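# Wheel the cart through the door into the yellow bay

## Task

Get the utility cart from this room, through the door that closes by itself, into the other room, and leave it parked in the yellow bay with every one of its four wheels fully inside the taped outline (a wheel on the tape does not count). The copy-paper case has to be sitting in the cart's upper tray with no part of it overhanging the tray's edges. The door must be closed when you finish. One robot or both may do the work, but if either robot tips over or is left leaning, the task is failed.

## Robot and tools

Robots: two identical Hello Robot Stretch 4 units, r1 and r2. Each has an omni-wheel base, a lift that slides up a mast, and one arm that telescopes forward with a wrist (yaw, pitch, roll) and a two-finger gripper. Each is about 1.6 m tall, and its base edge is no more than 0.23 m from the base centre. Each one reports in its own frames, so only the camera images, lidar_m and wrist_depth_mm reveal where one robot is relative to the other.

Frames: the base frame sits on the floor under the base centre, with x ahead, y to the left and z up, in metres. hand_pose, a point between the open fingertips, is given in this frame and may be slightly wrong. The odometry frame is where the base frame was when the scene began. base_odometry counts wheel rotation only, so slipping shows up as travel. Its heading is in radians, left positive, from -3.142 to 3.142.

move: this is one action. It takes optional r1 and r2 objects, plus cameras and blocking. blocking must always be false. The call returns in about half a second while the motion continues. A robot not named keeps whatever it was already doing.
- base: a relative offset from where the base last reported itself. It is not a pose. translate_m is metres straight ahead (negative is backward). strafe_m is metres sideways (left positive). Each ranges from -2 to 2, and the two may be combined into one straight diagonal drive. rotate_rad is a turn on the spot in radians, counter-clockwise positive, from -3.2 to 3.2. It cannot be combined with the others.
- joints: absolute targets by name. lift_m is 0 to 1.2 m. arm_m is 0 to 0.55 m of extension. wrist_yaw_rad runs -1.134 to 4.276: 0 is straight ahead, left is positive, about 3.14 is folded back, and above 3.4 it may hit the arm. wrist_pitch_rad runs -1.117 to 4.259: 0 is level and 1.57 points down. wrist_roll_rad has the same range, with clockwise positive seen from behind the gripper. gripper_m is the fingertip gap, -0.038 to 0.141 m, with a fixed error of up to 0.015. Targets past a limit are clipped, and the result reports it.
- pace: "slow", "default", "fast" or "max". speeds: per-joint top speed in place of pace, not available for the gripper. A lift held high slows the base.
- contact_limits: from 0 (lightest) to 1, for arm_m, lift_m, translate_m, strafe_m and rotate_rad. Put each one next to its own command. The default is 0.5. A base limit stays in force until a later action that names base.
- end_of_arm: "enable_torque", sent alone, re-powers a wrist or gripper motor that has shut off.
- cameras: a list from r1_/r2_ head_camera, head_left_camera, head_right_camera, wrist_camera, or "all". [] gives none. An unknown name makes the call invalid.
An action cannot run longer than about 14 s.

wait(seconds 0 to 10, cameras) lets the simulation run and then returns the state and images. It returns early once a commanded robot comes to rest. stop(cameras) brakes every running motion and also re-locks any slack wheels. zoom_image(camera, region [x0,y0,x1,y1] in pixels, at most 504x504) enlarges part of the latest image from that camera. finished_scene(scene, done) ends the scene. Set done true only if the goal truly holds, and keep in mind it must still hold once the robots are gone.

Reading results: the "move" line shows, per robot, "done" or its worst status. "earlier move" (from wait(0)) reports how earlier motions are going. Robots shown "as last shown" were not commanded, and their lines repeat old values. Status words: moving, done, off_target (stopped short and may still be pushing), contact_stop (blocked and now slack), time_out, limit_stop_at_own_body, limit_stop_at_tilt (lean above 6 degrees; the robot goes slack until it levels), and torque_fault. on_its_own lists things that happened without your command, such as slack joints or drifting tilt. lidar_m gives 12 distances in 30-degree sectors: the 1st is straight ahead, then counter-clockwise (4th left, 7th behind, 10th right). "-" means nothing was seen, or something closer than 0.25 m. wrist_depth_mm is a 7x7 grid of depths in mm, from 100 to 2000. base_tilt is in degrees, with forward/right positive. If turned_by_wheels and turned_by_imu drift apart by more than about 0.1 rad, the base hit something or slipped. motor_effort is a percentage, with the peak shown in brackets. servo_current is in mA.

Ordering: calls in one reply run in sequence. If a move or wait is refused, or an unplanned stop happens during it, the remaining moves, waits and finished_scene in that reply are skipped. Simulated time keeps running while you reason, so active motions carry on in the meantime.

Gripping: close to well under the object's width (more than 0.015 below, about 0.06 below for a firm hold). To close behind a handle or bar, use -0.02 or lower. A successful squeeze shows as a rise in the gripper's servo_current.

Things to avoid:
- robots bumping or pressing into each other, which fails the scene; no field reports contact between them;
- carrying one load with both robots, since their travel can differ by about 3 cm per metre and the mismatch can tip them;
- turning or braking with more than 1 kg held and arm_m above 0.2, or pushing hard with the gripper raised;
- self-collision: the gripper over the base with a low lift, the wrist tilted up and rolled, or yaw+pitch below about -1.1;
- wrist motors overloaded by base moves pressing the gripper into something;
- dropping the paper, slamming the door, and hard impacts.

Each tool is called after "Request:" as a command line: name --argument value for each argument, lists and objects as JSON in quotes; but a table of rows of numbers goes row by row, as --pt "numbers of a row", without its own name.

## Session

Request:
move --blocking false

Scene clock: 0.00 s.
r1.base_odometry: x=+0.000 y=+0.000 heading=+0.000
r1.turned_by_wheels: +0.000
r1.turned_by_imu: +0.000
r1.base_tilt: forward=-1.6 right=+1.3
r1.lidar_m: 0.96 1.73 2.02 2.40 3.92 1.59 0.85 0.76 0.78 0.89 0.77 0.77
r1.base_status: not commanded
r1.joint_positions: lift_m=+0.124 arm_m=+0.000 wrist_yaw_rad=+3.194 wrist_pitch_rad=+0.002 wrist_roll_rad=+0.000 gripper_m=+0.056
r1.joint_status: not commanded
r1.measured_speeds: all 0
r1.motor_effort: lift_m=+19 arm_m=-4 wheel_0=-2 wheel_1=+1 wheel_2=+0
r1.servo_current: wrist_yaw_rad=59 wrist_pitch_rad=46 wrist_roll_rad=46 gripper_m=39
r1.hand_pose: x=-0.1216 y=+0.0722 z=+0.3019 quat_wxyz=(-0.026, -0.001, +0.000, +1.000) (m; r1's base frame)
r1.wrist_depth_mm: - 135 - - - - - / - 135 135 - - - - / - 133 174 - - - - / 110 136 206 - - - - / 137 - - - - - - / - - 194 1118 193 1160 1138 / - 759 759 809 788 831 809
r2.base_odometry: x=+0.000 y=+0.000 heading=+0.000
r2.turned_by_wheels: +0.000
r2.turned_by_imu: +0.000
r2.base_tilt: forward=-0.6 right=+0.1
r2.lidar_m: 1.27 1.30 1.54 2.30 2.33 2.74 1.39 1.38 2.74 2.36 2.39 1.46
r2.base_status: not commanded
r2.joint_positions: lift_m=+0.200 arm_m=+0.000 wrist_yaw_rad=+3.211 wrist_pitch_rad=+0.001 wrist_roll_rad=+0.000 gripper_m=+0.056
r2.joint_status: not commanded
r2.measured_speeds: all 0
r2.motor_effort: lift_m=+18 arm_m=-4 wheel_0=-1 wheel_1=+1 wheel_2=+1
r2.servo_current: wrist_yaw_rad=46 wrist_pitch_rad=39 wrist_roll_rad=52 gripper_m=52
r2.hand_pose: x=-0.1229 y=+0.0671 z=+0.3779 quat_wxyz=(-0.035, -0.001, +0.000, +0.999) (m; r2's base frame)
r2.wrist_depth_mm: - - 137 - - - - / - - 137 - - - - / - 119 146 - - - - / - 141 176 - - - - / 215 - - - - - - / 213 1336 196 1281 192 1366 1205 / 200 244 946 112 - 904 891
pictures: r1_head_camera, r1_head_left_camera, r1_head_right_camera, r1_wrist_camera, r2_head_camera, r2_head_left_camera, r2_head_right_camera, r2_wrist_camera
Images, in order (width x height): r1_head_camera 420x560, r1_head_left_camera 420x672, r1_head_right_camera 420x672, r1_wrist_camera 616x392, r2_head_camera 420x560, r2_head_left_camera 420x672, r2_head_right_camera 420x672, r2_wrist_camera 616x392.

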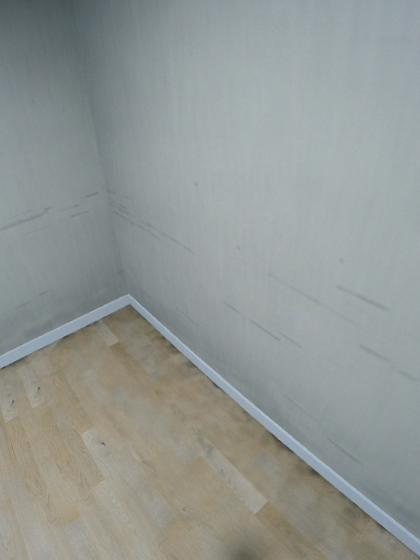

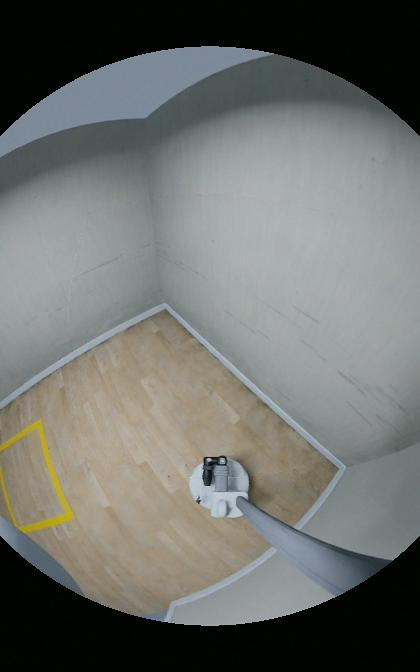

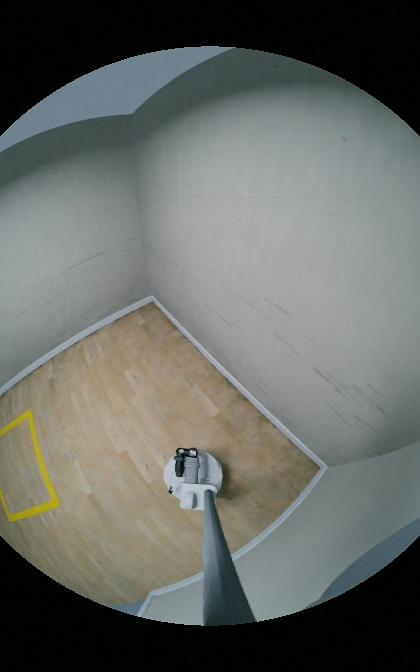

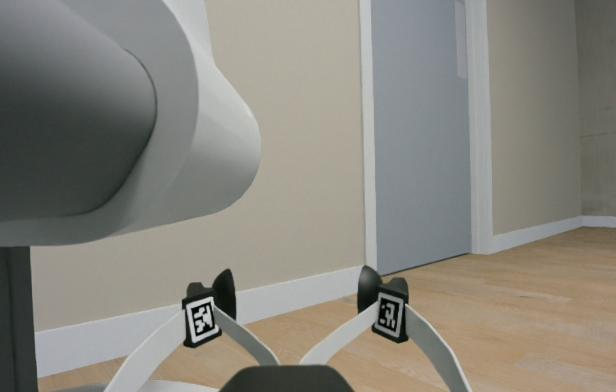

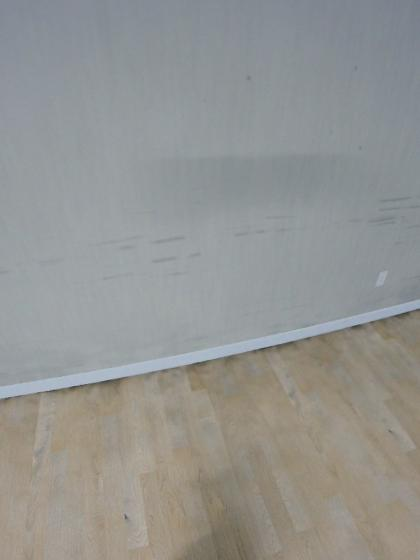

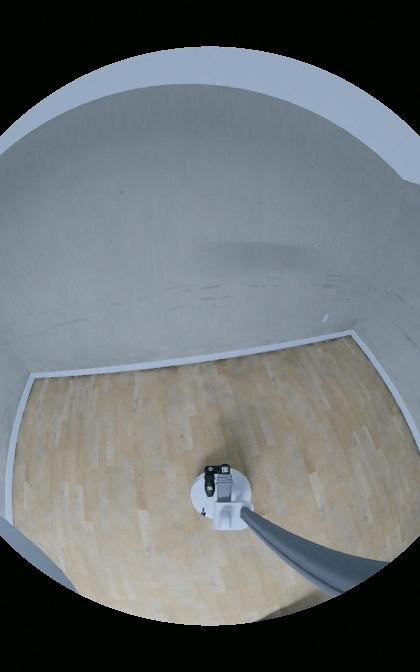

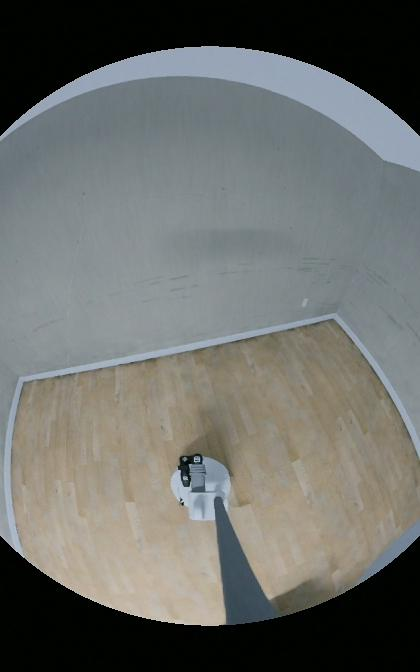

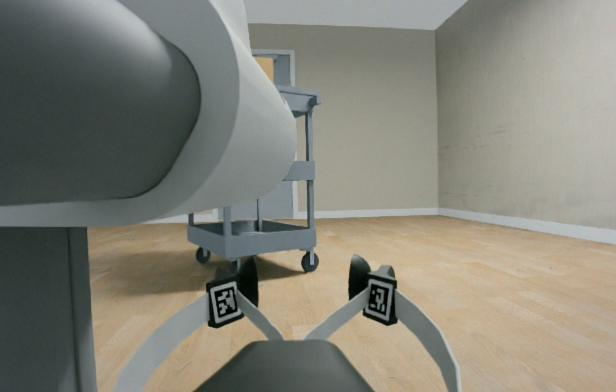

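Request:
move --blocking false --cameras '[]' --r1 '{"base":{"rotate_rad":2.2}}' --r2 '{"base":{"rotate_rad":3.0}}'

Request:
wait --seconds 6 --cameras '[]'

Request:
wait --seconds 3 --cameras '["r1_head_camera","r1_head_left_camera","r2_head_camera","r2_head_left_camera","r2_head_right_camera"]'

Scene clock: 8.47 s.
move: r1 moving; r2 moving
r1.base_odometry: x=+0.000 y=+0.000 heading=+0.253
r1.turned_by_wheels: +0.253
r1.turned_by_imu: +0.253
r1.base_tilt: forward=-1.6 right=+1.3
r1.lidar_m: 1.15 2.01 2.10 2.97 2.65 1.07 0.80 0.74 0.80 0.80 0.71 0.82
r1.base_status: rotate_rad moving
r1.joint_positions: lift_m=+0.124 arm_m=+0.000 wrist_yaw_rad=+3.194 wrist_pitch_rad=+0.002 wrist_roll_rad=+0.000 gripper_m=+0.056
r1.joint_status: not commanded
r1.measured_speeds: translate_m=+0.000 strafe_m=+0.000 rotate_rad=+0.974 lift_m=+0.000 arm_m=+0.000 wrist_yaw_rad=+0.000 wrist_pitch_rad=+0.000 wrist_roll_rad=+0.000
r1.motor_effort: lift_m=+19(20) arm_m=-4(4) wheel_0=-7(9) wheel_1=-6(7) wheel_2=-6(7)
r1.servo_current: wrist_yaw_rad=46(59) wrist_pitch_rad=39(52) wrist_roll_rad=33(65) gripper_m=39(46)
r1.hand_pose: x=-0.1216 y=+0.0722 z=+0.3019 quat_wxyz=(-0.026, -0.001, +0.000, +1.000) (m; r1's base frame)
r1.wrist_depth_mm: - 135 - - - - - / - 135 135 - - - 1808 / - 133 175 - - - - / 110 136 207 - - - - / 137 - - - - - 1576 / - - 194 991 193 1138 1138 / - 759 759 798 798 820 809
r2.base_odometry: x=+0.000 y=+0.000 heading=+0.252
r2.turned_by_wheels: +0.252
r2.turned_by_imu: +0.245
r2.base_tilt: forward=-0.7 right=+0.0
r2.lidar_m: 1.27 1.35 1.91 2.30 2.42 3.34 1.42 3.33 2.47 2.38 1.81 1.34
r2.base_status: rotate_rad moving
r2.joint_positions: lift_m=+0.200 arm_m=+0.000 wrist_yaw_rad=+3.211 wrist_pitch_rad=+0.001 wrist_roll_rad=+0.000 gripper_m=+0.056
r2.joint_status: not commanded
r2.measured_speeds: translate_m=+0.002 strafe_m=+0.000 rotate_rad=+0.977 lift_m=+0.000 arm_m=+0.000 wrist_yaw_rad=+0.000 wrist_pitch_rad=+0.000 wrist_roll_rad=+0.000
r2.motor_effort: lift_m=+18(18) arm_m=-4(4) wheel_0=-4(9) wheel_1=-10(10) wheel_2=-10(11)
r2.servo_current: wrist_yaw_rad=52(52) wrist_pitch_rad=46(46) wrist_roll_rad=52(65) gripper_m=46(52)
r2.hand_pose: x=-0.1229 y=+0.0671 z=+0.3779 quat_wxyz=(-0.035, -0.001, +0.000, +0.999) (m; r2's base frame)
r2.wrist_depth_mm: - - 137 - - - - / - - 137 1808 - - - / - 119 146 289 - - - / - 141 177 - - - - / 215 - - - - - - / 203 1308 196 1366 192 1397 1229 / 200 243 960 112 - 917 891
pictures: none
No camera images: "cameras" was empty.

Scene clock: 10.33 s.
earlier move: r1 done; r2 moving
r1.base_odometry: x=+0.000 y=+0.000 heading=+2.200
r1.turned_by_wheels: +1.947
r1.turned_by_imu: +1.958
r1.base_tilt: forward=-1.6 right=+1.2
r1.lidar_m: 3.91 1.25 0.82 0.70 0.74 0.84 0.75 0.79 1.04 2.02 2.04 2.58
r1.base_status: done
r1.joint_positions: lift_m=+0.124 arm_m=+0.000 wrist_yaw_rad=+3.194 wrist_pitch_rad=+0.002 wrist_roll_rad=+0.000 gripper_m=+0.056
r1.joint_status: not commanded
r1.measured_speeds: all 0
r1.motor_effort: lift_m=+20(20) arm_m=-4(4) wheel_0=-2(10) wheel_1=+1(9) wheel_2=+0(8)
r1.servo_current: wrist_yaw_rad=46(65) wrist_pitch_rad=39(52) wrist_roll_rad=59(65) gripper_m=46(52)
r1.hand_pose: x=-0.1216 y=+0.0722 z=+0.3019 quat_wxyz=(-0.026, -0.001, +0.000, +1.000) (m; r1's base frame)
r1.wrist_depth_mm: - 135 - - - - - / - 135 135 - - - - / - 132 175 - - - - / 110 136 207 - - - - / - - - - - - - / - - 194 - 191 - - / - 759 759 164 788 831 768
r2.base_odometry: x=+0.000 y=+0.000 heading=+2.982
r2.turned_by_wheels: +2.730
r2.turned_by_imu: +2.658
r2.base_tilt: forward=-0.7 right=+0.1
r2.lidar_m: 1.53 1.38 3.08 2.39 2.34 1.70 1.30 1.28 1.42 2.14 2.32 2.51
r2.base_status: rotate_rad moving
r2.joint_positions: lift_m=+0.200 arm_m=+0.000 wrist_yaw_rad=+3.211 wrist_pitch_rad=+0.001 wrist_roll_rad=+0.000 gripper_m=+0.056
r2.joint_status: not commanded
r2.measured_speeds: translate_m=+0.000 strafe_m=+0.001 rotate_rad=+0.287 lift_m=+0.000 arm_m=+0.000 wrist_yaw_rad=+0.000 wrist_pitch_rad=+0.000 wrist_roll_rad=+0.000
r2.motor_effort: lift_m=+18(18) arm_m=-4(4) wheel_0=-5(10) wheel_1=-2(10) wheel_2=-4(13)
r2.servo_current: wrist_yaw_rad=33(52) wrist_pitch_rad=39(46) wrist_roll_rad=46(65) gripper_m=46(52)
r2.hand_pose: x=-0.1228 y=+0.0671 z=+0.3779 quat_wxyz=(-0.035, -0.001, +0.000, +0.999) (m; r2's base frame)
r2.wrist_depth_mm: - 113 137 - - - - / - 108 137 - - - - / - 120 148 236 - - - / - 141 165 - - - - / 215 - - - - - 1863 / 203 1205 191 1308 192 1366 1229 / 201 246 976 112 - 904 904
wait: 1.87 of 6 s (r1 has come to rest)
pictures: none
No camera images: "cameras" was empty.

Scene clock: 10.77 s.
earlier move: r2 done
r1.base_odometry: x=+0.000 y=+0.000 heading=+2.200
r1.turned_by_wheels: +0.000
r1.turned_by_imu: +0.000
r1.base_tilt: forward=-1.6 right=+1.3
r1.lidar_m: 3.92 1.26 0.82 0.73 0.77 0.84 0.76 0.77 1.01 2.00 2.03 2.58
r1.base_status: done
r1.joint_positions: lift_m=+0.124 arm_m=+0.000 wrist_yaw_rad=+3.194 wrist_pitch_rad=+0.002 wrist_roll_rad=+0.000 gripper_m=+0.056
r1.joint_status: not commanded
r1.measured_speeds: all 0
r1.motor_effort: lift_m=+20(20) arm_m=-4(4) wheel_0=-1(10) wheel_1=+1(9) wheel_2=+1(8)
r1.servo_current: wrist_yaw_rad=52(65) wrist_pitch_rad=33(52) wrist_roll_rad=33(65) gripper_m=46(52)
r1.hand_pose: x=-0.1216 y=+0.0722 z=+0.3019 quat_wxyz=(-0.026, -0.001, +0.000, +1.000) (m; r1's base frame)
r1.wrist_depth_mm: - 135 - - - - - / - 135 135 - - - - / - 133 175 - - - - / 110 136 207 - - - - / - - - - - - - / - - 194 - 191 - - / - 768 759 164 798 831 768
r2.base_odometry: x=+0.000 y=+0.000 heading=+2.999
r2.turned_by_wheels: +0.017
r2.turned_by_imu: +0.016
r2.base_tilt: forward=-0.6 right=+0.0
r2.lidar_m: 1.51 1.34 3.02 2.39 2.36 1.67 1.32 1.28 1.41 2.17 2.31 2.54
r2.base_status: done
r2.joint_positions: lift_m=+0.200 arm_m=+0.000 wrist_yaw_rad=+3.211 wrist_pitch_rad=+0.001 wrist_roll_rad=+0.000 gripper_m=+0.056
r2.joint_status: not commanded
r2.measured_speeds: all 0
r2.motor_effort: lift_m=+18(18) arm_m=-4(4) wheel_0=-3(10) wheel_1=-2(10) wheel_2=-5(13)
r2.servo_current: wrist_yaw_rad=52(52) wrist_pitch_rad=46(46) wrist_roll_rad=39(65) gripper_m=46(52)
r2.hand_pose: x=-0.1228 y=+0.0671 z=+0.3779 quat_wxyz=(-0.035, -0.001, +0.000, +0.999) (m; r2's base frame)
r2.wrist_depth_mm: - 114 137 - - - - / - 108 137 - - - - / - 120 148 236 - - - / - 141 165 - - - - / 216 - - - - - 1921 / 204 1229 191 1229 192 1366 1205 / 201 245 960 112 - 917 904
wait: 0.43 of 3 s (r2 has come to rest)
pictures: r1_head_camera, r1_head_left_camera, r2_head_camera, r2_head_left_camera, r2_head_right_camera
Images, in order (width x height): r1_head_camera 420x560, r1_head_left_camera 420x672, r2_head_camera 420x560, r2_head_left_camera 420x672, r2_head_right_camera 420x672.

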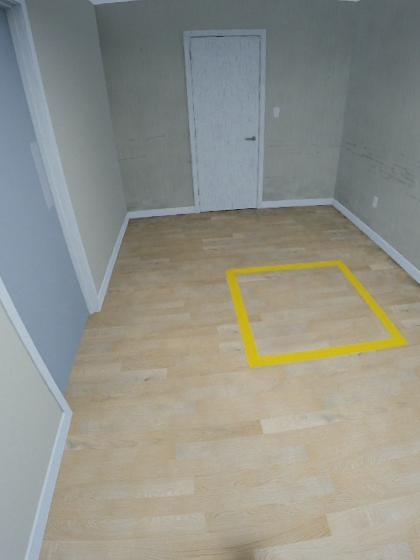

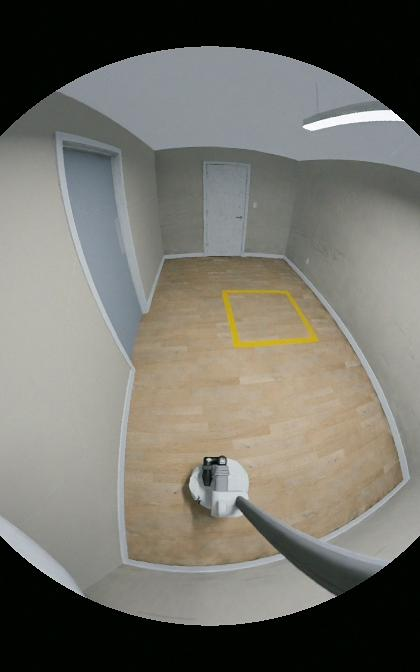

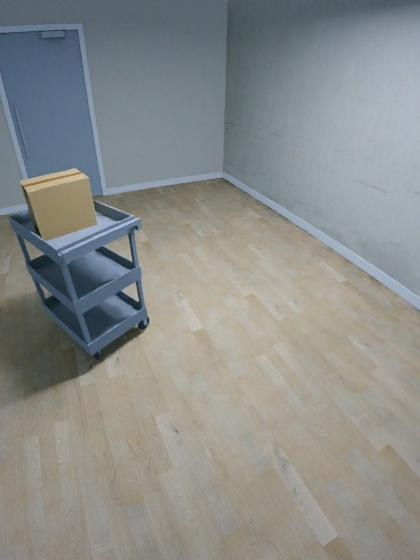

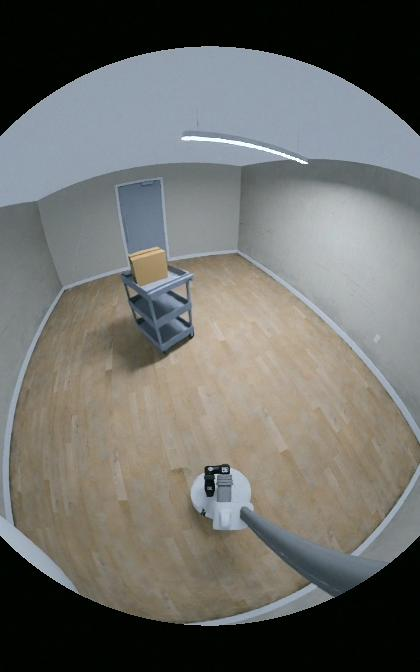

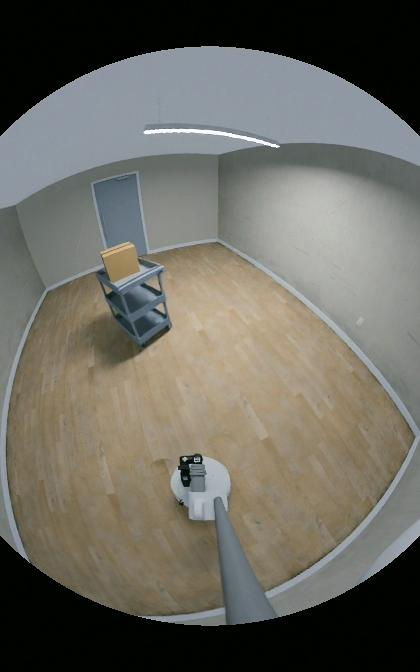

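Request:
zoom_image --camera "r2_head_camera" --region '[0, 140, 200, 380]'

Request:
zoom_image --camera "r2_head_right_camera" --region '[60, 160, 200, 360]'

Request:
zoom_image --camera "r1_head_left_camera" --region '[30, 110, 350, 390]'

Scaled by 2.100 from the camera's 420x560 image, which has a finer 1200x1600 frame.

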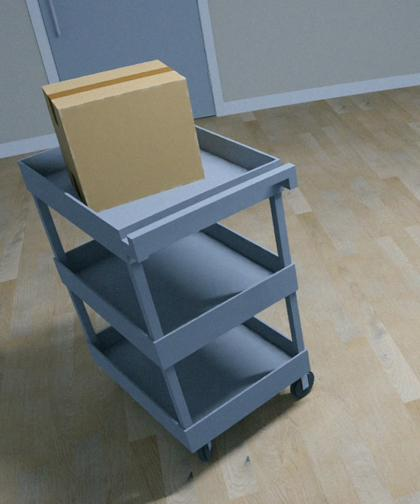

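Scaled by 2.520 from the camera's 420x672 image, which has a finer 600x960 frame.

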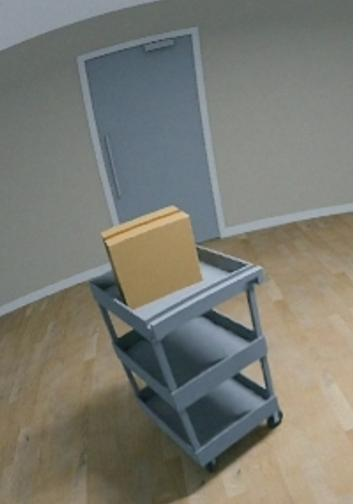

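Scaled by 1.575 from the camera's 420x672 image, which has a finer 600x960 frame.

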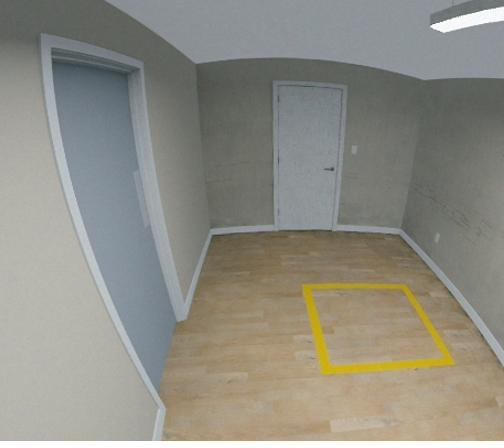

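Request:
move --blocking false --cameras '[]' --r1 '{"base":{"translate_m":0.95,"strafe_m":-0.25}}' --r2 '{"base":{"rotate_rad":0.6},"joints":{"lift_m":0.688,"wrist_yaw_rad":0.0,"wrist_roll_rad":1.57,"wrist_pitch_rad":0.0,"gripper_m":0.1,"arm_m":0.05}}'

Request:
wait --seconds 4 --cameras '[]'

Request:
wait --seconds 5 --cameras '[]'

Request:
move --blocking false --cameras '[]' --r1 '{"base":{"rotate_rad":1.65}}'

Request:
wait --seconds 4 --cameras '["r1_head_camera","r1_head_left_camera","r2_head_camera","r2_head_left_camera","r2_head_right_camera"]'

Scene clock: 67.13 s.
move: r1 moving; r2 moving
r1.base_odometry: x=-0.012 y=+0.030 heading=+2.200
r1.turned_by_wheels: +0.000
r1.turned_by_imu: +0.000
r1.base_tilt: forward=-1.6 right=+1.3
r1.lidar_m: 3.88 1.29 0.82 0.77 0.78 0.89 0.80 0.82 1.06 2.00 2.04 2.53
r1.base_status: translate_m moving; strafe_m moving
r1.joint_positions: lift_m=+0.124 arm_m=+0.000 wrist_yaw_rad=+3.194 wrist_pitch_rad=+0.002 wrist_roll_rad=+0.000 gripper_m=+0.056
r1.joint_status: not commanded
r1.measured_speeds: translate_m=+0.123 strafe_m=-0.032 rotate_rad=+0.004 lift_m=+0.000 arm_m=+0.000 wrist_yaw_rad=+0.000 wrist_pitch_rad=+0.000 wrist_roll_rad=+0.000
r1.motor_effort: lift_m=+19(20) arm_m=-4(4) wheel_0=+6(10) wheel_1=+3(6) wheel_2=-8(9)
r1.servo_current: wrist_yaw_rad=72(72) wrist_pitch_rad=39(46) wrist_roll_rad=39(52) gripper_m=46(46)
r1.hand_pose: x=-0.1216 y=+0.0722 z=+0.3019 quat_wxyz=(-0.026, -0.001, +0.000, +1.000) (m; r1's base frame)
r1.wrist_depth_mm: - 135 - - - - - / - 135 135 - - - - / - 133 175 - - - - / 110 136 207 - - - - / - - - - - - - / - - 195 - 191 - - / - 759 759 798 798 842 759
r2.base_odometry: x=+0.000 y=+0.000 heading=-3.031
r2.turned_by_wheels: +0.253
r2.turned_by_imu: +0.246
r2.base_tilt: forward=-0.7 right=+0.1
r2.lidar_m: 1.38 1.67 2.62 2.36 2.17 1.42 1.27 1.30 1.63 2.31 2.34 2.90
r2.base_status: rotate_rad moving
r2.joint_positions: lift_m=+0.238 arm_m=+0.041 wrist_yaw_rad=+2.649 wrist_pitch_rad=+0.001 wrist_roll_rad=+0.588 gripper_m=+0.075
r2.joint_status: lift_m moving; arm_m moving; wrist_yaw_rad moving; wrist_pitch_rad moving; wrist_roll_rad moving; gripper_m moving
r2.measured_speeds: translate_m=+0.003 strafe_m=+0.000 rotate_rad=+0.972 lift_m=+0.146 arm_m=+0.088 wrist_yaw_rad=-1.750 wrist_pitch_rad=+0.000 wrist_roll_rad=+1.820
r2.motor_effort: lift_m=+23(24) arm_m=+5(14) wheel_0=-8(10) wheel_1=-9(10) wheel_2=-10(11)
r2.servo_current: wrist_yaw_rad=85(130) wrist_pitch_rad=78(78) wrist_roll_rad=85(91) gripper_m=91(98)
r2.hand_pose: x=-0.0004 y=+0.2134 z=+0.4157 quat_wxyz=(+0.234, +0.070, +0.281, +0.928) (m; r2's base frame)
r2.wrist_depth_mm: - - - - - - - / - - - - - - - / - - - - - - 1921 / - - - - - 1756 1229 / 276 - - - 1618 1160 891 / 256 - 191 1576 189 854 715 / - 126 - 112 831 676 591
pictures: none
No camera images: "cameras" was empty.

Scene clock: 69.53 s.
earlier move: r1 moving; r2 done
r1.base_odometry: x=-0.253 y=+0.649 heading=+2.200
r1.turned_by_wheels: +0.000
r1.turned_by_imu: -0.001
r1.base_tilt: forward=-1.6 right=+1.3
r1.lidar_m: 3.25 1.72 1.06 0.98 1.03 1.30 1.41 1.41 1.83 1.73 1.78 2.27
r1.base_status: translate_m moving; strafe_m moving
r1.joint_positions: lift_m=+0.124 arm_m=+0.000 wrist_yaw_rad=+3.194 wrist_pitch_rad=+0.002 wrist_roll_rad=+0.000 gripper_m=+0.056
r1.joint_status: not commanded
r1.measured_speeds: translate_m=+0.290 strafe_m=-0.077 rotate_rad=+0.003 lift_m=+0.000 arm_m=+0.000 wrist_yaw_rad=+0.000 wrist_pitch_rad=+0.000 wrist_roll_rad=+0.000
r1.motor_effort: lift_m=+20(20) arm_m=-4(4) wheel_0=+6(11) wheel_1=+1(6) wheel_2=-5(10)
r1.servo_current: wrist_yaw_rad=39(78) wrist_pitch_rad=39(52) wrist_roll_rad=59(72) gripper_m=46(52)
r1.hand_pose: x=-0.1216 y=+0.0722 z=+0.3019 quat_wxyz=(-0.026, -0.001, +0.000, +1.000) (m; r1's base frame)
r1.wrist_depth_mm: - 135 - - - - - / - 135 135 - - - - / - 133 175 - - - - / 110 136 208 - - - - / - - - - - 1661 - / - 1205 198 1229 193 1160 1025 / - 809 759 809 798 820 798
r2.base_odometry: x=+0.000 y=+0.000 heading=-2.685
r2.turned_by_wheels: +0.346
r2.turned_by_imu: +0.338
r2.base_tilt: forward=-0.6 right=+0.1
r2.lidar_m: 1.37 2.86 2.36 2.36 1.55 1.28 1.27 1.45 2.31 2.31 2.61 1.46
r2.base_status: done
r2.joint_positions: lift_m=+0.688 arm_m=+0.050 wrist_yaw_rad=+0.003 wrist_pitch_rad=+0.001 wrist_roll_rad=+1.568 gripper_m=+0.100
r2.joint_status: all done
r2.measured_speeds: all 0
r2.motor_effort: lift_m=+21(25) arm_m=+7(14) wheel_0=-3(11) wheel_1=-3(10) wheel_2=-5(11)
r2.servo_current: wrist_yaw_rad=46(130) wrist_pitch_rad=39(78) wrist_roll_rad=33(104) gripper_m=52(98)
r2.hand_pose: x=+0.5093 y=-0.0866 z=+0.8656 quat_wxyz=(+0.708, +0.706, +0.001, +0.001) (m; r2's base frame)
r2.wrist_depth_mm: - - - - - 1808 1205 / - - - - - 1499 1205 / - - - 1430 1205 1182 1205 / - - - - - 1756 1229 / - - - - - 1808 1229 / - - 196 - 198 1576 1255 / - - - 112 - 1921 1255
wait: 2.40 of 4 s (r2 has come to rest)
pictures: none
No camera images: "cameras" was empty.

Scene clock: 71.37 s.
earlier move: r1 done
r1.base_odometry: x=-0.357 y=+0.915 heading=+2.200
r1.turned_by_wheels: +0.000
r1.turned_by_imu: +0.000
r1.base_tilt: forward=-1.6 right=+1.3
r1.lidar_m: 3.00 1.81 1.30 1.10 1.13 1.41 1.66 1.72 1.82 1.64 1.68 2.12
r1.base_status: done
r1.joint_positions: lift_m=+0.124 arm_m=+0.000 wrist_yaw_rad=+3.194 wrist_pitch_rad=+0.002 wrist_roll_rad=+0.000 gripper_m=+0.056
r1.joint_status: not commanded
r1.measured_speeds: all 0
r1.motor_effort: lift_m=+20(20) arm_m=-4(4) wheel_0=+3(11) wheel_1=+3(6) wheel_2=+0(10)
r1.servo_current: wrist_yaw_rad=33(78) wrist_pitch_rad=46(52) wrist_roll_rad=52(72) gripper_m=39(52)
r1.hand_pose: x=-0.1216 y=+0.0722 z=+0.3019 quat_wxyz=(-0.026, -0.001, +0.000, +1.000) (m; r1's base frame)
r1.wrist_depth_mm: - 135 - - - - - / - 135 135 - - - - / - 133 175 - - - - / 110 136 207 - - - - / - - - - 1708 1618 - / 1229 1229 198 1205 193 1160 1118 / - 809 759 798 788 820 798
r2.base_odometry: x=+0.000 y=+0.000 heading=-2.685
r2.turned_by_wheels: +0.000
r2.turned_by_imu: +0.000
r2.base_tilt: forward=-0.7 right=+0.1
r2.lidar_m: 1.37 2.87 2.38 2.36 1.55 1.28 1.27 1.47 2.32 2.31 2.61 1.42
r2.base_status: done
r2.joint_positions: lift_m=+0.688 arm_m=+0.050 wrist_yaw_rad=+0.003 wrist_pitch_rad=+0.001 wrist_roll_rad=+1.568 gripper_m=+0.100
r2.joint_status: all done
r2.measured_speeds: all 0
r2.motor_effort: lift_m=+21(25) arm_m=+8(14) wheel_0=-3(11) wheel_1=-4(10) wheel_2=-5(11)
r2.servo_current: wrist_yaw_rad=39(130) wrist_pitch_rad=39(78) wrist_roll_rad=52(104) gripper_m=52(98)
r2.hand_pose: x=+0.5093 y=-0.0866 z=+0.8656 quat_wxyz=(+0.708, +0.706, +0.001, +0.001) (m; r2's base frame)
r2.wrist_depth_mm: - - - - - 1756 1205 / - - - - - 1464 1229 / - - - 1464 1160 1205 1205 / - - - - - 1756 1229 / - - - - - 1808 1255 / - - 195 - 198 1618 1229 / - - - 112 - 1921 1229
wait: 1.83 of 5 s (r1 has come to rest)
pictures: none
No camera images: "cameras" was empty.

Scene clock: 71.87 s.
move: r1 moving
r1.base_odometry: x=-0.357 y=+0.915 heading=+2.453
r1.turned_by_wheels: +0.252
r1.turned_by_imu: +0.253
r1.base_tilt: forward=-1.6 right=+1.3
r1.lidar_m: 3.01 1.53 1.12 1.09 1.19 1.69 1.69 1.85 1.66 1.63 1.82 2.77
r1.base_status: rotate_rad moving
r1.joint_positions: lift_m=+0.124 arm_m=+0.000 wrist_yaw_rad=+3.194 wrist_pitch_rad=+0.002 wrist_roll_rad=+0.000 gripper_m=+0.056
r1.joint_status: not commanded
r1.measured_speeds: translate_m=-0.001 strafe_m=+0.001 rotate_rad=+0.974 lift_m=+0.000 arm_m=+0.000 wrist_yaw_rad=+0.000 wrist_pitch_rad=+0.000 wrist_roll_rad=+0.000
r1.motor_effort: lift_m=+19(20) arm_m=-4(4) wheel_0=-8(8) wheel_1=-8(9) wheel_2=-7(7)
r1.servo_current: wrist_yaw_rad=52(59) wrist_pitch_rad=33(52) wrist_roll_rad=52(65) gripper_m=46(46)
r1.hand_pose: x=-0.1216 y=+0.0722 z=+0.3019 quat_wxyz=(-0.026, -0.001, +0.000, +1.000) (m; r1's base frame)
r1.wrist_depth_mm: - 135 - - - - - / - 135 135 - - - - / - 133 175 - - - - / 110 136 207 - - - - / 137 1756 - - - - - / 1255 1229 198 1205 193 1160 1118 / - 809 759 798 788 820 798
r2: as last shown
r2.lidar_m: 1.35 2.88 2.38 2.35 1.56 1.29 1.25 1.45 2.33 2.31 2.61 1.45
r2.motor_effort: lift_m=+21(21) arm_m=+8(8) wheel_0=-3(4) wheel_1=-3(3) wheel_2=-5(5)
r2.servo_current: wrist_yaw_rad=39(59) wrist_pitch_rad=39(46) wrist_roll_rad=52(52) gripper_m=46(52)
r2.wrist_depth_mm: - - - - - 1808 1229 / - - - - - 1430 1229 / - - - 1430 1160 1182 1229 / - - - - - 1756 1205 / - - - - - 1808 1229 / - - 196 - 198 1576 1205 / - - - 112 - 1983 1229
pictures: none
No camera images: "cameras" was empty.

Scene clock: 73.47 s.
earlier move: r1 done
r1.base_odometry: x=-0.357 y=+0.915 heading=-2.433
r1.turned_by_wheels: +1.397
r1.turned_by_imu: +1.405
r1.base_tilt: forward=-1.6 right=+1.3
r1.lidar_m: 1.10 1.17 1.50 1.66 1.73 1.73 1.66 1.71 2.28 3.02 1.71 1.27
r1.base_status: done
r1.joint_positions: lift_m=+0.124 arm_m=+0.000 wrist_yaw_rad=+3.194 wrist_pitch_rad=+0.002 wrist_roll_rad=+0.000 gripper_m=+0.056
r1.joint_status: not commanded
r1.measured_speeds: all 0
r1.motor_effort: lift_m=+20(20) arm_m=-4(4) wheel_0=-1(9) wheel_1=-1(10) wheel_2=-2(9)
r1.servo_current: wrist_yaw_rad=52(65) wrist_pitch_rad=39(52) wrist_roll_rad=46(65) gripper_m=46(46)
r1.hand_pose: x=-0.1216 y=+0.0722 z=+0.3019 quat_wxyz=(-0.026, -0.001, +0.000, +1.000) (m; r1's base frame)
r1.wrist_depth_mm: - 135 - - - - - / - 135 135 - - - - / - 133 175 - - - - / 110 136 207 - - - - / 137 1756 - - - 1618 1756 / 1229 1229 198 1229 193 1160 1098 / - 820 759 798 798 831 809
r2.base_odometry: x=+0.000 y=+0.000 heading=-2.685
r2.turned_by_wheels: +0.000
r2.turned_by_imu: +0.000
r2.base_tilt: forward=-0.6 right=+0.1
r2.lidar_m: 1.38 2.91 2.36 2.36 1.55 1.28 1.27 1.46 2.32 2.31 2.61 1.43
r2.base_status: not commanded
r2.joint_positions: lift_m=+0.688 arm_m=+0.050 wrist_yaw_rad=+0.003 wrist_pitch_rad=+0.001 wrist_roll_rad=+1.568 gripper_m=+0.100
r2.joint_status: not commanded
r2.measured_speeds: all 0
r2.motor_effort: lift_m=+21(21) arm_m=+8(8) wheel_0=-3(4) wheel_1=-3(3) wheel_2=-5(5)
r2.servo_current: wrist_yaw_rad=59(65) wrist_pitch_rad=39(52) wrist_roll_rad=46(59) gripper_m=46(59)
r2.hand_pose: x=+0.5093 y=-0.0866 z=+0.8656 quat_wxyz=(+0.708, +0.706, +0.001, +0.001) (m; r2's base frame)
r2.wrist_depth_mm: - - - - - 1808 1229 / - - - - - 1464 1205 / - - - 1464 1182 1182 1205 / - - - - - 1708 1255 / - - - - - 1808 1255 / - - 196 - 198 1576 1229 / - - - 112 - 1921 1205
wait: 1.60 of 4 s (r1 has come to rest)
pictures: r1_head_camera, r1_head_left_camera, r2_head_camera, r2_head_left_camera, r2_head_right_camera
Images, in order (width x height): r1_head_camera 420x560, r1_head_left_camera 420x672, r2_head_camera 420x560, r2_head_left_camera 420x672, r2_head_right_camera 420x672.

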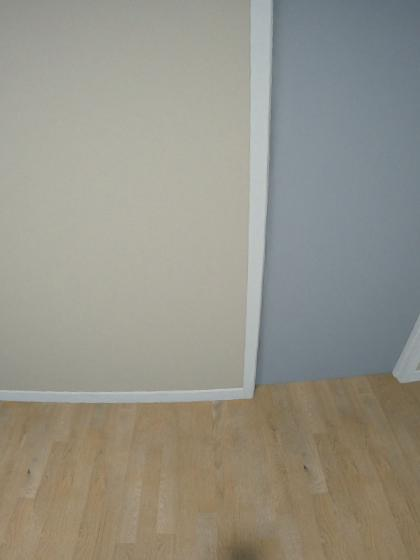

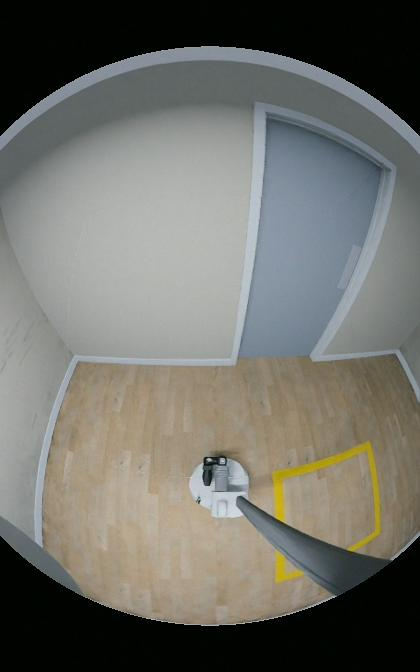

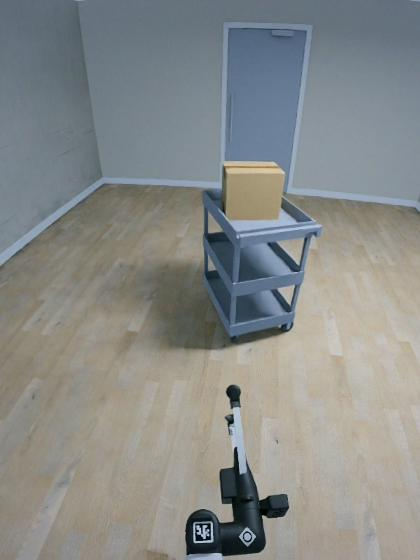

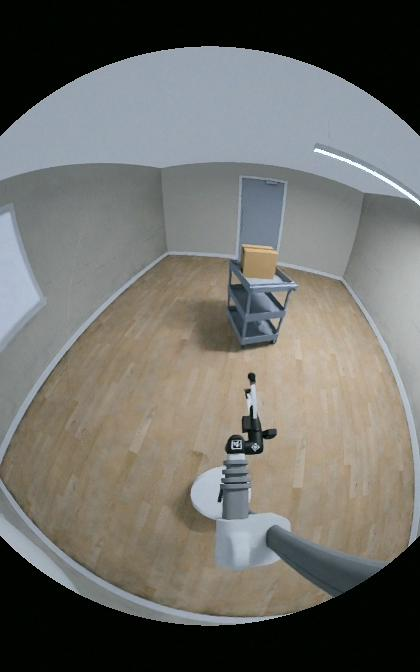

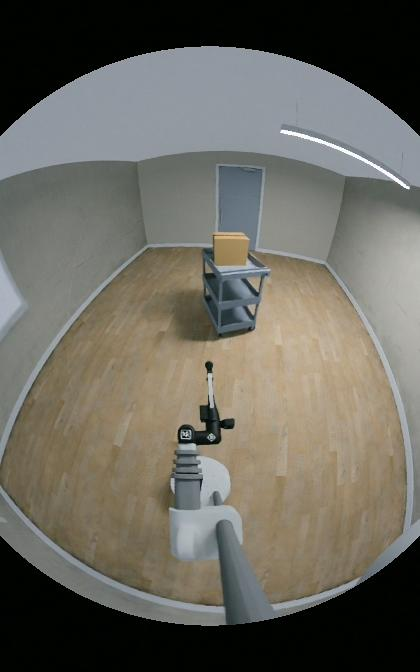

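Request:
move --blocking false --cameras '[]' --r1 '{"base":{"translate_m":0.3,"strafe_m":-0.62}}' --r2 '{"base":{"rotate_rad":0.4}}'

Request:
wait --seconds 2 --cameras '[]'

Request:
move --blocking false --cameras '[]' --r2 '{"base":{"translate_m":0.4,"strafe_m":-0.6}}'

Request:
wait --seconds 5 --cameras '[]'

Request:
wait --seconds 1 --cameras '["r1_head_camera","r1_head_right_camera","r2_head_camera","r2_head_right_camera","r2_wrist_camera"]'

Scene clock: 106.67 s.
move: r1 moving; r2 moving
r1.base_odometry: x=-0.386 y=+0.928 heading=-2.433
r1.turned_by_wheels: +0.000
r1.turned_by_imu: -0.001
r1.base_tilt: forward=-1.6 right=+1.2
r1.lidar_m: 1.08 1.13 1.50 1.70 1.77 1.73 1.65 1.73 2.31 2.99 1.67 1.25
r1.base_status: translate_m moving; strafe_m moving
r1.joint_positions: lift_m=+0.124 arm_m=+0.000 wrist_yaw_rad=+3.194 wrist_pitch_rad=+0.002 wrist_roll_rad=+0.000 gripper_m=+0.056
r1.joint_status: not commanded
r1.measured_speeds: translate_m=+0.053 strafe_m=-0.109 rotate_rad=-0.005 lift_m=+0.000 arm_m=+0.000 wrist_yaw_rad=+0.000 wrist_pitch_rad=+0.000 wrist_roll_rad=+0.000
r1.motor_effort: lift_m=+20(20) arm_m=-4(4) wheel_0=+10(10) wheel_1=-7(8) wheel_2=-5(7)
r1.servo_current: wrist_yaw_rad=46(59) wrist_pitch_rad=46(52) wrist_roll_rad=52(59) gripper_m=46(46)
r1.hand_pose: x=-0.1216 y=+0.0722 z=+0.3019 quat_wxyz=(-0.026, -0.001, +0.000, +1.000) (m; r1's base frame)
r1.wrist_depth_mm: - 135 - - - - - / - 135 135 - - - - / - 132 174 - - - - / 110 136 206 - - - - / 137 1756 - - - 1618 1756 / 1229 1229 198 1229 192 1160 1138 / - 809 768 798 798 831 798
r2.base_odometry: x=+0.000 y=+0.000 heading=-2.438
r2.turned_by_wheels: +0.247
r2.turned_by_imu: +0.241
r2.base_tilt: forward=-0.7 right=+0.1
r2.lidar_m: 3.65 2.49 2.35 2.02 1.37 1.27 1.30 1.74 2.31 2.37 3.10 1.38
r2.base_status: rotate_rad moving
r2.joint_positions: lift_m=+0.688 arm_m=+0.050 wrist_yaw_rad=+0.003 wrist_pitch_rad=+0.001 wrist_roll_rad=+1.568 gripper_m=+0.100
r2.joint_status: not commanded
r2.measured_speeds: translate_m=+0.003 strafe_m=-0.001 rotate_rad=+0.830 lift_m=+0.000 arm_m=+0.000 wrist_yaw_rad=+0.000 wrist_pitch_rad=+0.000 wrist_roll_rad=+0.000
r2.motor_effort: lift_m=+21(21) arm_m=+8(8) wheel_0=-4(11) wheel_1=-7(10) wheel_2=-9(11)
r2.servo_current: wrist_yaw_rad=39(52) wrist_pitch_rad=33(46) wrist_roll_rad=52(59) gripper_m=52(59)
r2.hand_pose: x=+0.5093 y=-0.0867 z=+0.8656 quat_wxyz=(+0.708, +0.706, +0.001, +0.001) (m; r2's base frame)
r2.wrist_depth_mm: - - - 1308 1661 1060 1078 / - - - - - 1576 1229 / - - - - - 1756 1205 / - - - - - 1756 1255 / - - - - - 1808 1255 / - - 195 - 198 1618 1229 / - - - 112 - 1921 1229
pictures: none
No camera images: "cameras" was empty.

Scene clock: 107.40 s.
earlier move: r1 moving; r2 done
r1.base_odometry: x=-0.532 y=+0.992 heading=-2.433
r1.turned_by_wheels: +0.000
r1.turned_by_imu: +0.000
r1.base_tilt: forward=-1.6 right=+1.2
r1.lidar_m: 1.02 1.06 1.42 1.85 1.90 1.82 1.71 1.79 2.39 2.85 1.59 1.16
r1.base_status: translate_m moving; strafe_m moving
r1.joint_positions: lift_m=+0.124 arm_m=+0.000 wrist_yaw_rad=+3.194 wrist_pitch_rad=+0.002 wrist_roll_rad=+0.000 gripper_m=+0.056
r1.joint_status: not commanded
r1.measured_speeds: translate_m=+0.131 strafe_m=-0.272 rotate_rad=-0.003 lift_m=+0.000 arm_m=+0.000 wrist_yaw_rad=+0.000 wrist_pitch_rad=+0.000 wrist_roll_rad=+0.000
r1.motor_effort: lift_m=+20(20) arm_m=-4(4) wheel_0=+8(11) wheel_1=-5(9) wheel_2=-5(7)
r1.servo_current: wrist_yaw_rad=33(59) wrist_pitch_rad=46(52) wrist_roll_rad=46(59) gripper_m=39(46)
r1.hand_pose: x=-0.1216 y=+0.0722 z=+0.3019 quat_wxyz=(-0.026, -0.001, +0.000, +1.000) (m; r1's base frame)
r1.wrist_depth_mm: - 135 - - - - - / - 135 135 - - - - / - 133 175 - - - - / 110 136 207 - - - - / 137 1756 - - 1661 1808 1708 / 1118 1366 198 1205 193 1160 1118 / - 809 759 798 788 820 798
r2.base_odometry: x=+0.000 y=+0.000 heading=-2.285
r2.turned_by_wheels: +0.152
r2.turned_by_imu: +0.148
r2.base_tilt: forward=-0.6 right=+0.0
r2.lidar_m: 3.18 2.41 2.37 1.70 1.32 1.27 1.38 2.03 2.30 2.47 1.58 1.36
r2.base_status: done
r2.joint_positions: lift_m=+0.688 arm_m=+0.050 wrist_yaw_rad=+0.003 wrist_pitch_rad=+0.001 wrist_roll_rad=+1.568 gripper_m=+0.100
r2.joint_status: not commanded
r2.measured_speeds: all 0
r2.motor_effort: lift_m=+21(21) arm_m=+7(8) wheel_0=-2(11) wheel_1=-2(10) wheel_2=-3(11)
r2.servo_current: wrist_yaw_rad=39(59) wrist_pitch_rad=39(46) wrist_roll_rad=52(59) gripper_m=52(59)
r2.hand_pose: x=+0.5093 y=-0.0867 z=+0.8656 quat_wxyz=(+0.708, +0.706, +0.001, +0.001) (m; r2's base frame)
r2.wrist_depth_mm: - - - - - 1756 1229 / - - - - - 1808 1229 / - - - - - 1756 1229 / - - - - - 1808 1255 / - - - - - 1808 1229 / - - 196 - 198 1537 1229 / - - - 112 - 1983 1255
wait: 0.73 of 2 s (r2 has come to rest)
pictures: none
No camera images: "cameras" was empty.

Scene clock: 107.90 s.
earlier move: r1 moving
move: r2 moving
r1.base_odometry: x=-0.670 y=+1.052 heading=-2.433
r1.turned_by_wheels: +0.000
r1.turned_by_imu: -0.001
r1.base_tilt: forward=-1.6 right=+1.3
r1.lidar_m: 0.98 1.00 1.37 1.98 2.05 1.89 1.78 1.84 2.44 2.69 1.52 1.11
r1.base_status: translate_m moving; strafe_m moving
r1.joint_positions: lift_m=+0.124 arm_m=+0.000 wrist_yaw_rad=+3.194 wrist_pitch_rad=+0.002 wrist_roll_rad=+0.000 gripper_m=+0.056
r1.joint_status: not commanded
r1.measured_speeds: translate_m=+0.131 strafe_m=-0.269 rotate_rad=+0.000 lift_m=+0.000 arm_m=+0.000 wrist_yaw_rad=+0.000 wrist_pitch_rad=+0.000 wrist_roll_rad=+0.000
r1.motor_effort: lift_m=+19(20) arm_m=-4(4) wheel_0=+7(8) wheel_1=-5(8) wheel_2=-2(5)
r1.servo_current: wrist_yaw_rad=59(59) wrist_pitch_rad=39(52) wrist_roll_rad=39(65) gripper_m=39(46)
r1.hand_pose: x=-0.1216 y=+0.0722 z=+0.3019 quat_wxyz=(-0.026, -0.001, +0.000, +1.000) (m; r1's base frame)
r1.wrist_depth_mm: - 135 - - - - - / - 135 136 - - - - / - 133 175 - - - - / 110 136 206 - - - - / 137 1756 - - 1921 1808 1708 / 1229 1229 198 1205 193 1160 1118 / - 820 759 798 788 831 798
r2.base_odometry: x=-0.031 y=+0.004 heading=-2.286
r2.turned_by_wheels: -0.001
r2.turned_by_imu: +0.000
r2.base_tilt: forward=-0.7 right=+0.1
r2.lidar_m: 3.18 2.44 2.36 1.77 1.34 1.28 1.40 2.07 2.29 2.47 1.54 1.35
r2.base_status: translate_m moving; strafe_m moving
r2.joint_positions: lift_m=+0.688 arm_m=+0.050 wrist_yaw_rad=+0.003 wrist_pitch_rad=+0.001 wrist_roll_rad=+1.568 gripper_m=+0.100
r2.joint_status: not commanded
r2.measured_speeds: translate_m=+0.067 strafe_m=-0.102 rotate_rad=-0.004 lift_m=+0.000 arm_m=+0.000 wrist_yaw_rad=+0.000 wrist_pitch_rad=+0.000 wrist_roll_rad=+0.000
r2.motor_effort: lift_m=+21(21) arm_m=+7(8) wheel_0=+11(11) wheel_1=-7(8) wheel_2=-9(11)
r2.servo_current: wrist_yaw_rad=46(52) wrist_pitch_rad=33(46) wrist_roll_rad=52(59) gripper_m=52(52)
r2.hand_pose: x=+0.5093 y=-0.0867 z=+0.8656 quat_wxyz=(+0.708, +0.706, +0.001, +0.001) (m; r2's base frame)
r2.wrist_depth_mm: - - - - - 1756 1205 / - - - - - 1808 1255 / - - - - - 1863 1229 / - - - - - 1808 1205 / - - - - - 1808 1229 / - - 195 - 199 1537 1281 / - - - 112 - 1983 1255
pictures: none
No camera images: "cameras" was empty.

Scene clock: 109.93 s.
earlier move: r1 done; r2 moving
r1.base_odometry: x=-0.988 y=+1.191 heading=-2.433
r1.turned_by_wheels: +0.000
r1.turned_by_imu: -0.002
r1.base_tilt: forward=-1.6 right=+1.3
r1.lidar_m: 0.88 0.92 1.18 2.29 2.38 2.05 1.91 2.00 2.52 2.39 1.31 0.97
r1.base_status: done
r1.joint_positions: lift_m=+0.124 arm_m=+0.000 wrist_yaw_rad=+3.194 wrist_pitch_rad=+0.002 wrist_roll_rad=+0.000 gripper_m=+0.056
r1.joint_status: not commanded
r1.measured_speeds: all 0
r1.motor_effort: lift_m=+19(20) arm_m=-4(4) wheel_0=+0(8) wheel_1=-2(8) wheel_2=-2(5)
r1.servo_current: wrist_yaw_rad=46(65) wrist_pitch_rad=39(52) wrist_roll_rad=59(65) gripper_m=33(46)
r1.hand_pose: x=-0.1216 y=+0.0722 z=+0.3019 quat_wxyz=(-0.026, -0.001, +0.000, +1.000) (m; r1's base frame)
r1.wrist_depth_mm: - 135 - - - - - / - 135 145 - - - - / - 132 174 - - - - / 110 136 222 - - - - / 137 - - - - - - / 1229 1229 198 1205 193 1160 1138 / - 809 759 154 798 820 798
r2.base_odometry: x=-0.575 y=+0.074 heading=-2.286
r2.turned_by_wheels: +0.000
r2.turned_by_imu: +0.001
r2.base_tilt: forward=-0.7 right=+0.1
r2.lidar_m: 1.03 2.67 2.55 2.45 1.87 1.83 1.95 2.16 2.09 2.23 3.26 0.86
r2.base_status: translate_m moving; strafe_m moving
r2.joint_positions: lift_m=+0.688 arm_m=+0.050 wrist_yaw_rad=+0.003 wrist_pitch_rad=+0.001 wrist_roll_rad=+1.568 gripper_m=+0.100
r2.joint_status: not commanded
r2.measured_speeds: translate_m=+0.150 strafe_m=-0.226 rotate_rad=-0.002 lift_m=+0.000 arm_m=+0.000 wrist_yaw_rad=+0.000 wrist_pitch_rad=+0.000 wrist_roll_rad=+0.000
r2.motor_effort: lift_m=+21(21) arm_m=+7(8) wheel_0=+8(15) wheel_1=-4(10) wheel_2=-5(11)
r2.servo_current: wrist_yaw_rad=52(52) wrist_pitch_rad=39(46) wrist_roll_rad=46(59) gripper_m=52(59)
r2.hand_pose: x=+0.5093 y=-0.0867 z=+0.8656 quat_wxyz=(+0.708, +0.706, +0.001, +0.001) (m; r2's base frame)
r2.wrist_depth_mm: - - 842 820 - - - / - - - 878 - 634 - / - - - - - 1808 1229 / - - - - - 1756 1229 / - - - - - 1756 1205 / - - 195 - 198 1537 1255 / - - - 112 - 1921 1229
wait: 2.03 of 5 s (r1 has come to rest)
pictures: none
No camera images: "cameras" was empty.

Scene clock: 110.93 s.
earlier move: r2 moving
r1.base_odometry: x=-0.988 y=+1.191 heading=-2.433
r1.turned_by_wheels: +0.000
r1.turned_by_imu: +0.000
r1.base_tilt: forward=-1.6 right=+1.3
r1.lidar_m: 0.90 0.94 1.15 2.30 2.37 2.03 1.91 1.99 2.53 2.36 1.30 0.97
r1.base_status: done
r1.joint_positions: lift_m=+0.124 arm_m=+0.000 wrist_yaw_rad=+3.194 wrist_pitch_rad=+0.002 wrist_roll_rad=+0.000 gripper_m=+0.056
r1.joint_status: not commanded
r1.measured_speeds: all 0
r1.motor_effort: lift_m=+19(20) arm_m=-4(4) wheel_0=+0(8) wheel_1=-2(8) wheel_2=-2(5)
r1.servo_current: wrist_yaw_rad=46(65) wrist_pitch_rad=46(52) wrist_roll_rad=46(65) gripper_m=46(46)
r1.hand_pose: x=-0.1216 y=+0.0722 z=+0.3019 quat_wxyz=(-0.026, -0.001, +0.000, +1.000) (m; r1's base frame)
r1.wrist_depth_mm: - 135 - - - - - / - 135 146 - - - - / - 132 174 - - - - / 110 136 222 - - - - / 137 - - - - - - / 1229 1229 198 1205 193 1160 1098 / - 809 759 154 798 831 798
r2.base_odometry: x=-0.715 y=+0.091 heading=-2.286
r2.turned_by_wheels: +0.000
r2.turned_by_imu: +0.000
r2.base_tilt: forward=-0.7 right=+0.1
r2.lidar_m: 0.77 2.67 2.59 2.58 1.99 1.94 2.09 2.08 2.03 2.20 3.19 0.77
r2.base_status: translate_m moving; strafe_m moving
r2.joint_positions: lift_m=+0.688 arm_m=+0.050 wrist_yaw_rad=+0.003 wrist_pitch_rad=+0.001 wrist_roll_rad=+1.568 gripper_m=+0.100
r2.joint_status: not commanded
r2.measured_speeds: translate_m=+0.011 strafe_m=-0.017 rotate_rad=-0.001 lift_m=+0.000 arm_m=+0.000 wrist_yaw_rad=+0.000 wrist_pitch_rad=+0.000 wrist_roll_rad=+0.000
r2.motor_effort: lift_m=+21(21) arm_m=+7(8) wheel_0=+2(15) wheel_1=-3(10) wheel_2=-5(11)
r2.servo_current: wrist_yaw_rad=46(59) wrist_pitch_rad=33(46) wrist_roll_rad=33(59) gripper_m=59(59)
r2.hand_pose: x=+0.5093 y=-0.0867 z=+0.8656 quat_wxyz=(+0.708, +0.706, +0.001, +0.001) (m; r2's base frame)
r2.wrist_depth_mm: - - 723 715 - - - / - - 768 768 - - 544 / - - 820 820 - - 554 / - - - - - 1708 1229 / - - - - - 1808 1255 / - - 196 - 198 1618 1255 / - - - 112 - 1921 1255
wait: 1.00 s; no rest
pictures: r1_head_camera, r1_head_right_camera, r2_head_camera, r2_head_right_camera, r2_wrist_camera
Images, in order (width x height): r1_head_camera 420x560, r1_head_right_camera 420x672, r2_head_camera 420x560, r2_head_right_camera 420x672, r2_wrist_camera 616x392.

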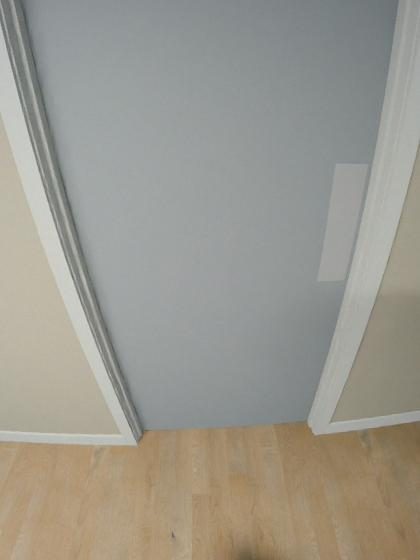

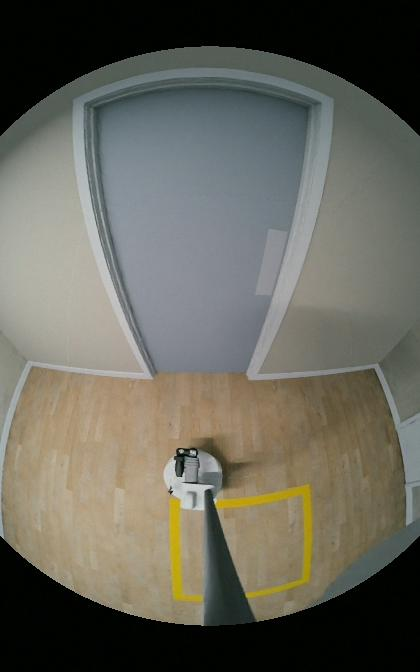

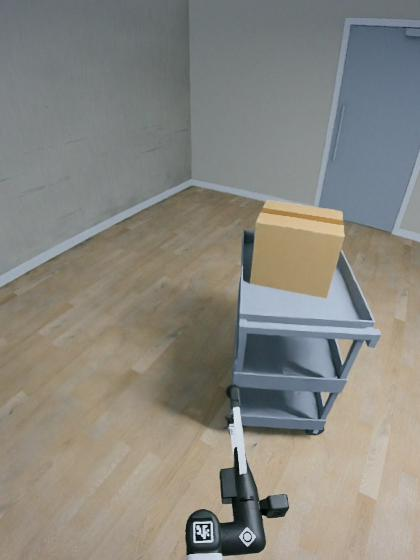

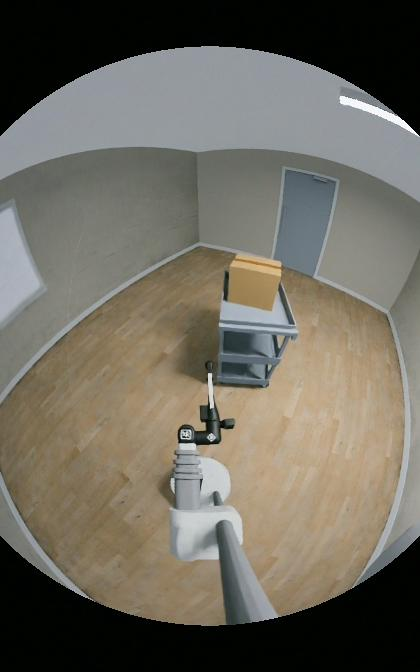

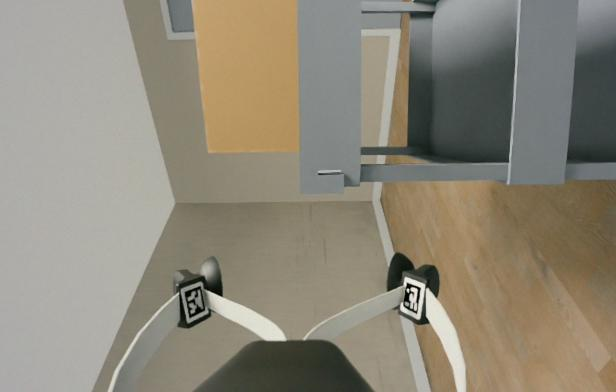

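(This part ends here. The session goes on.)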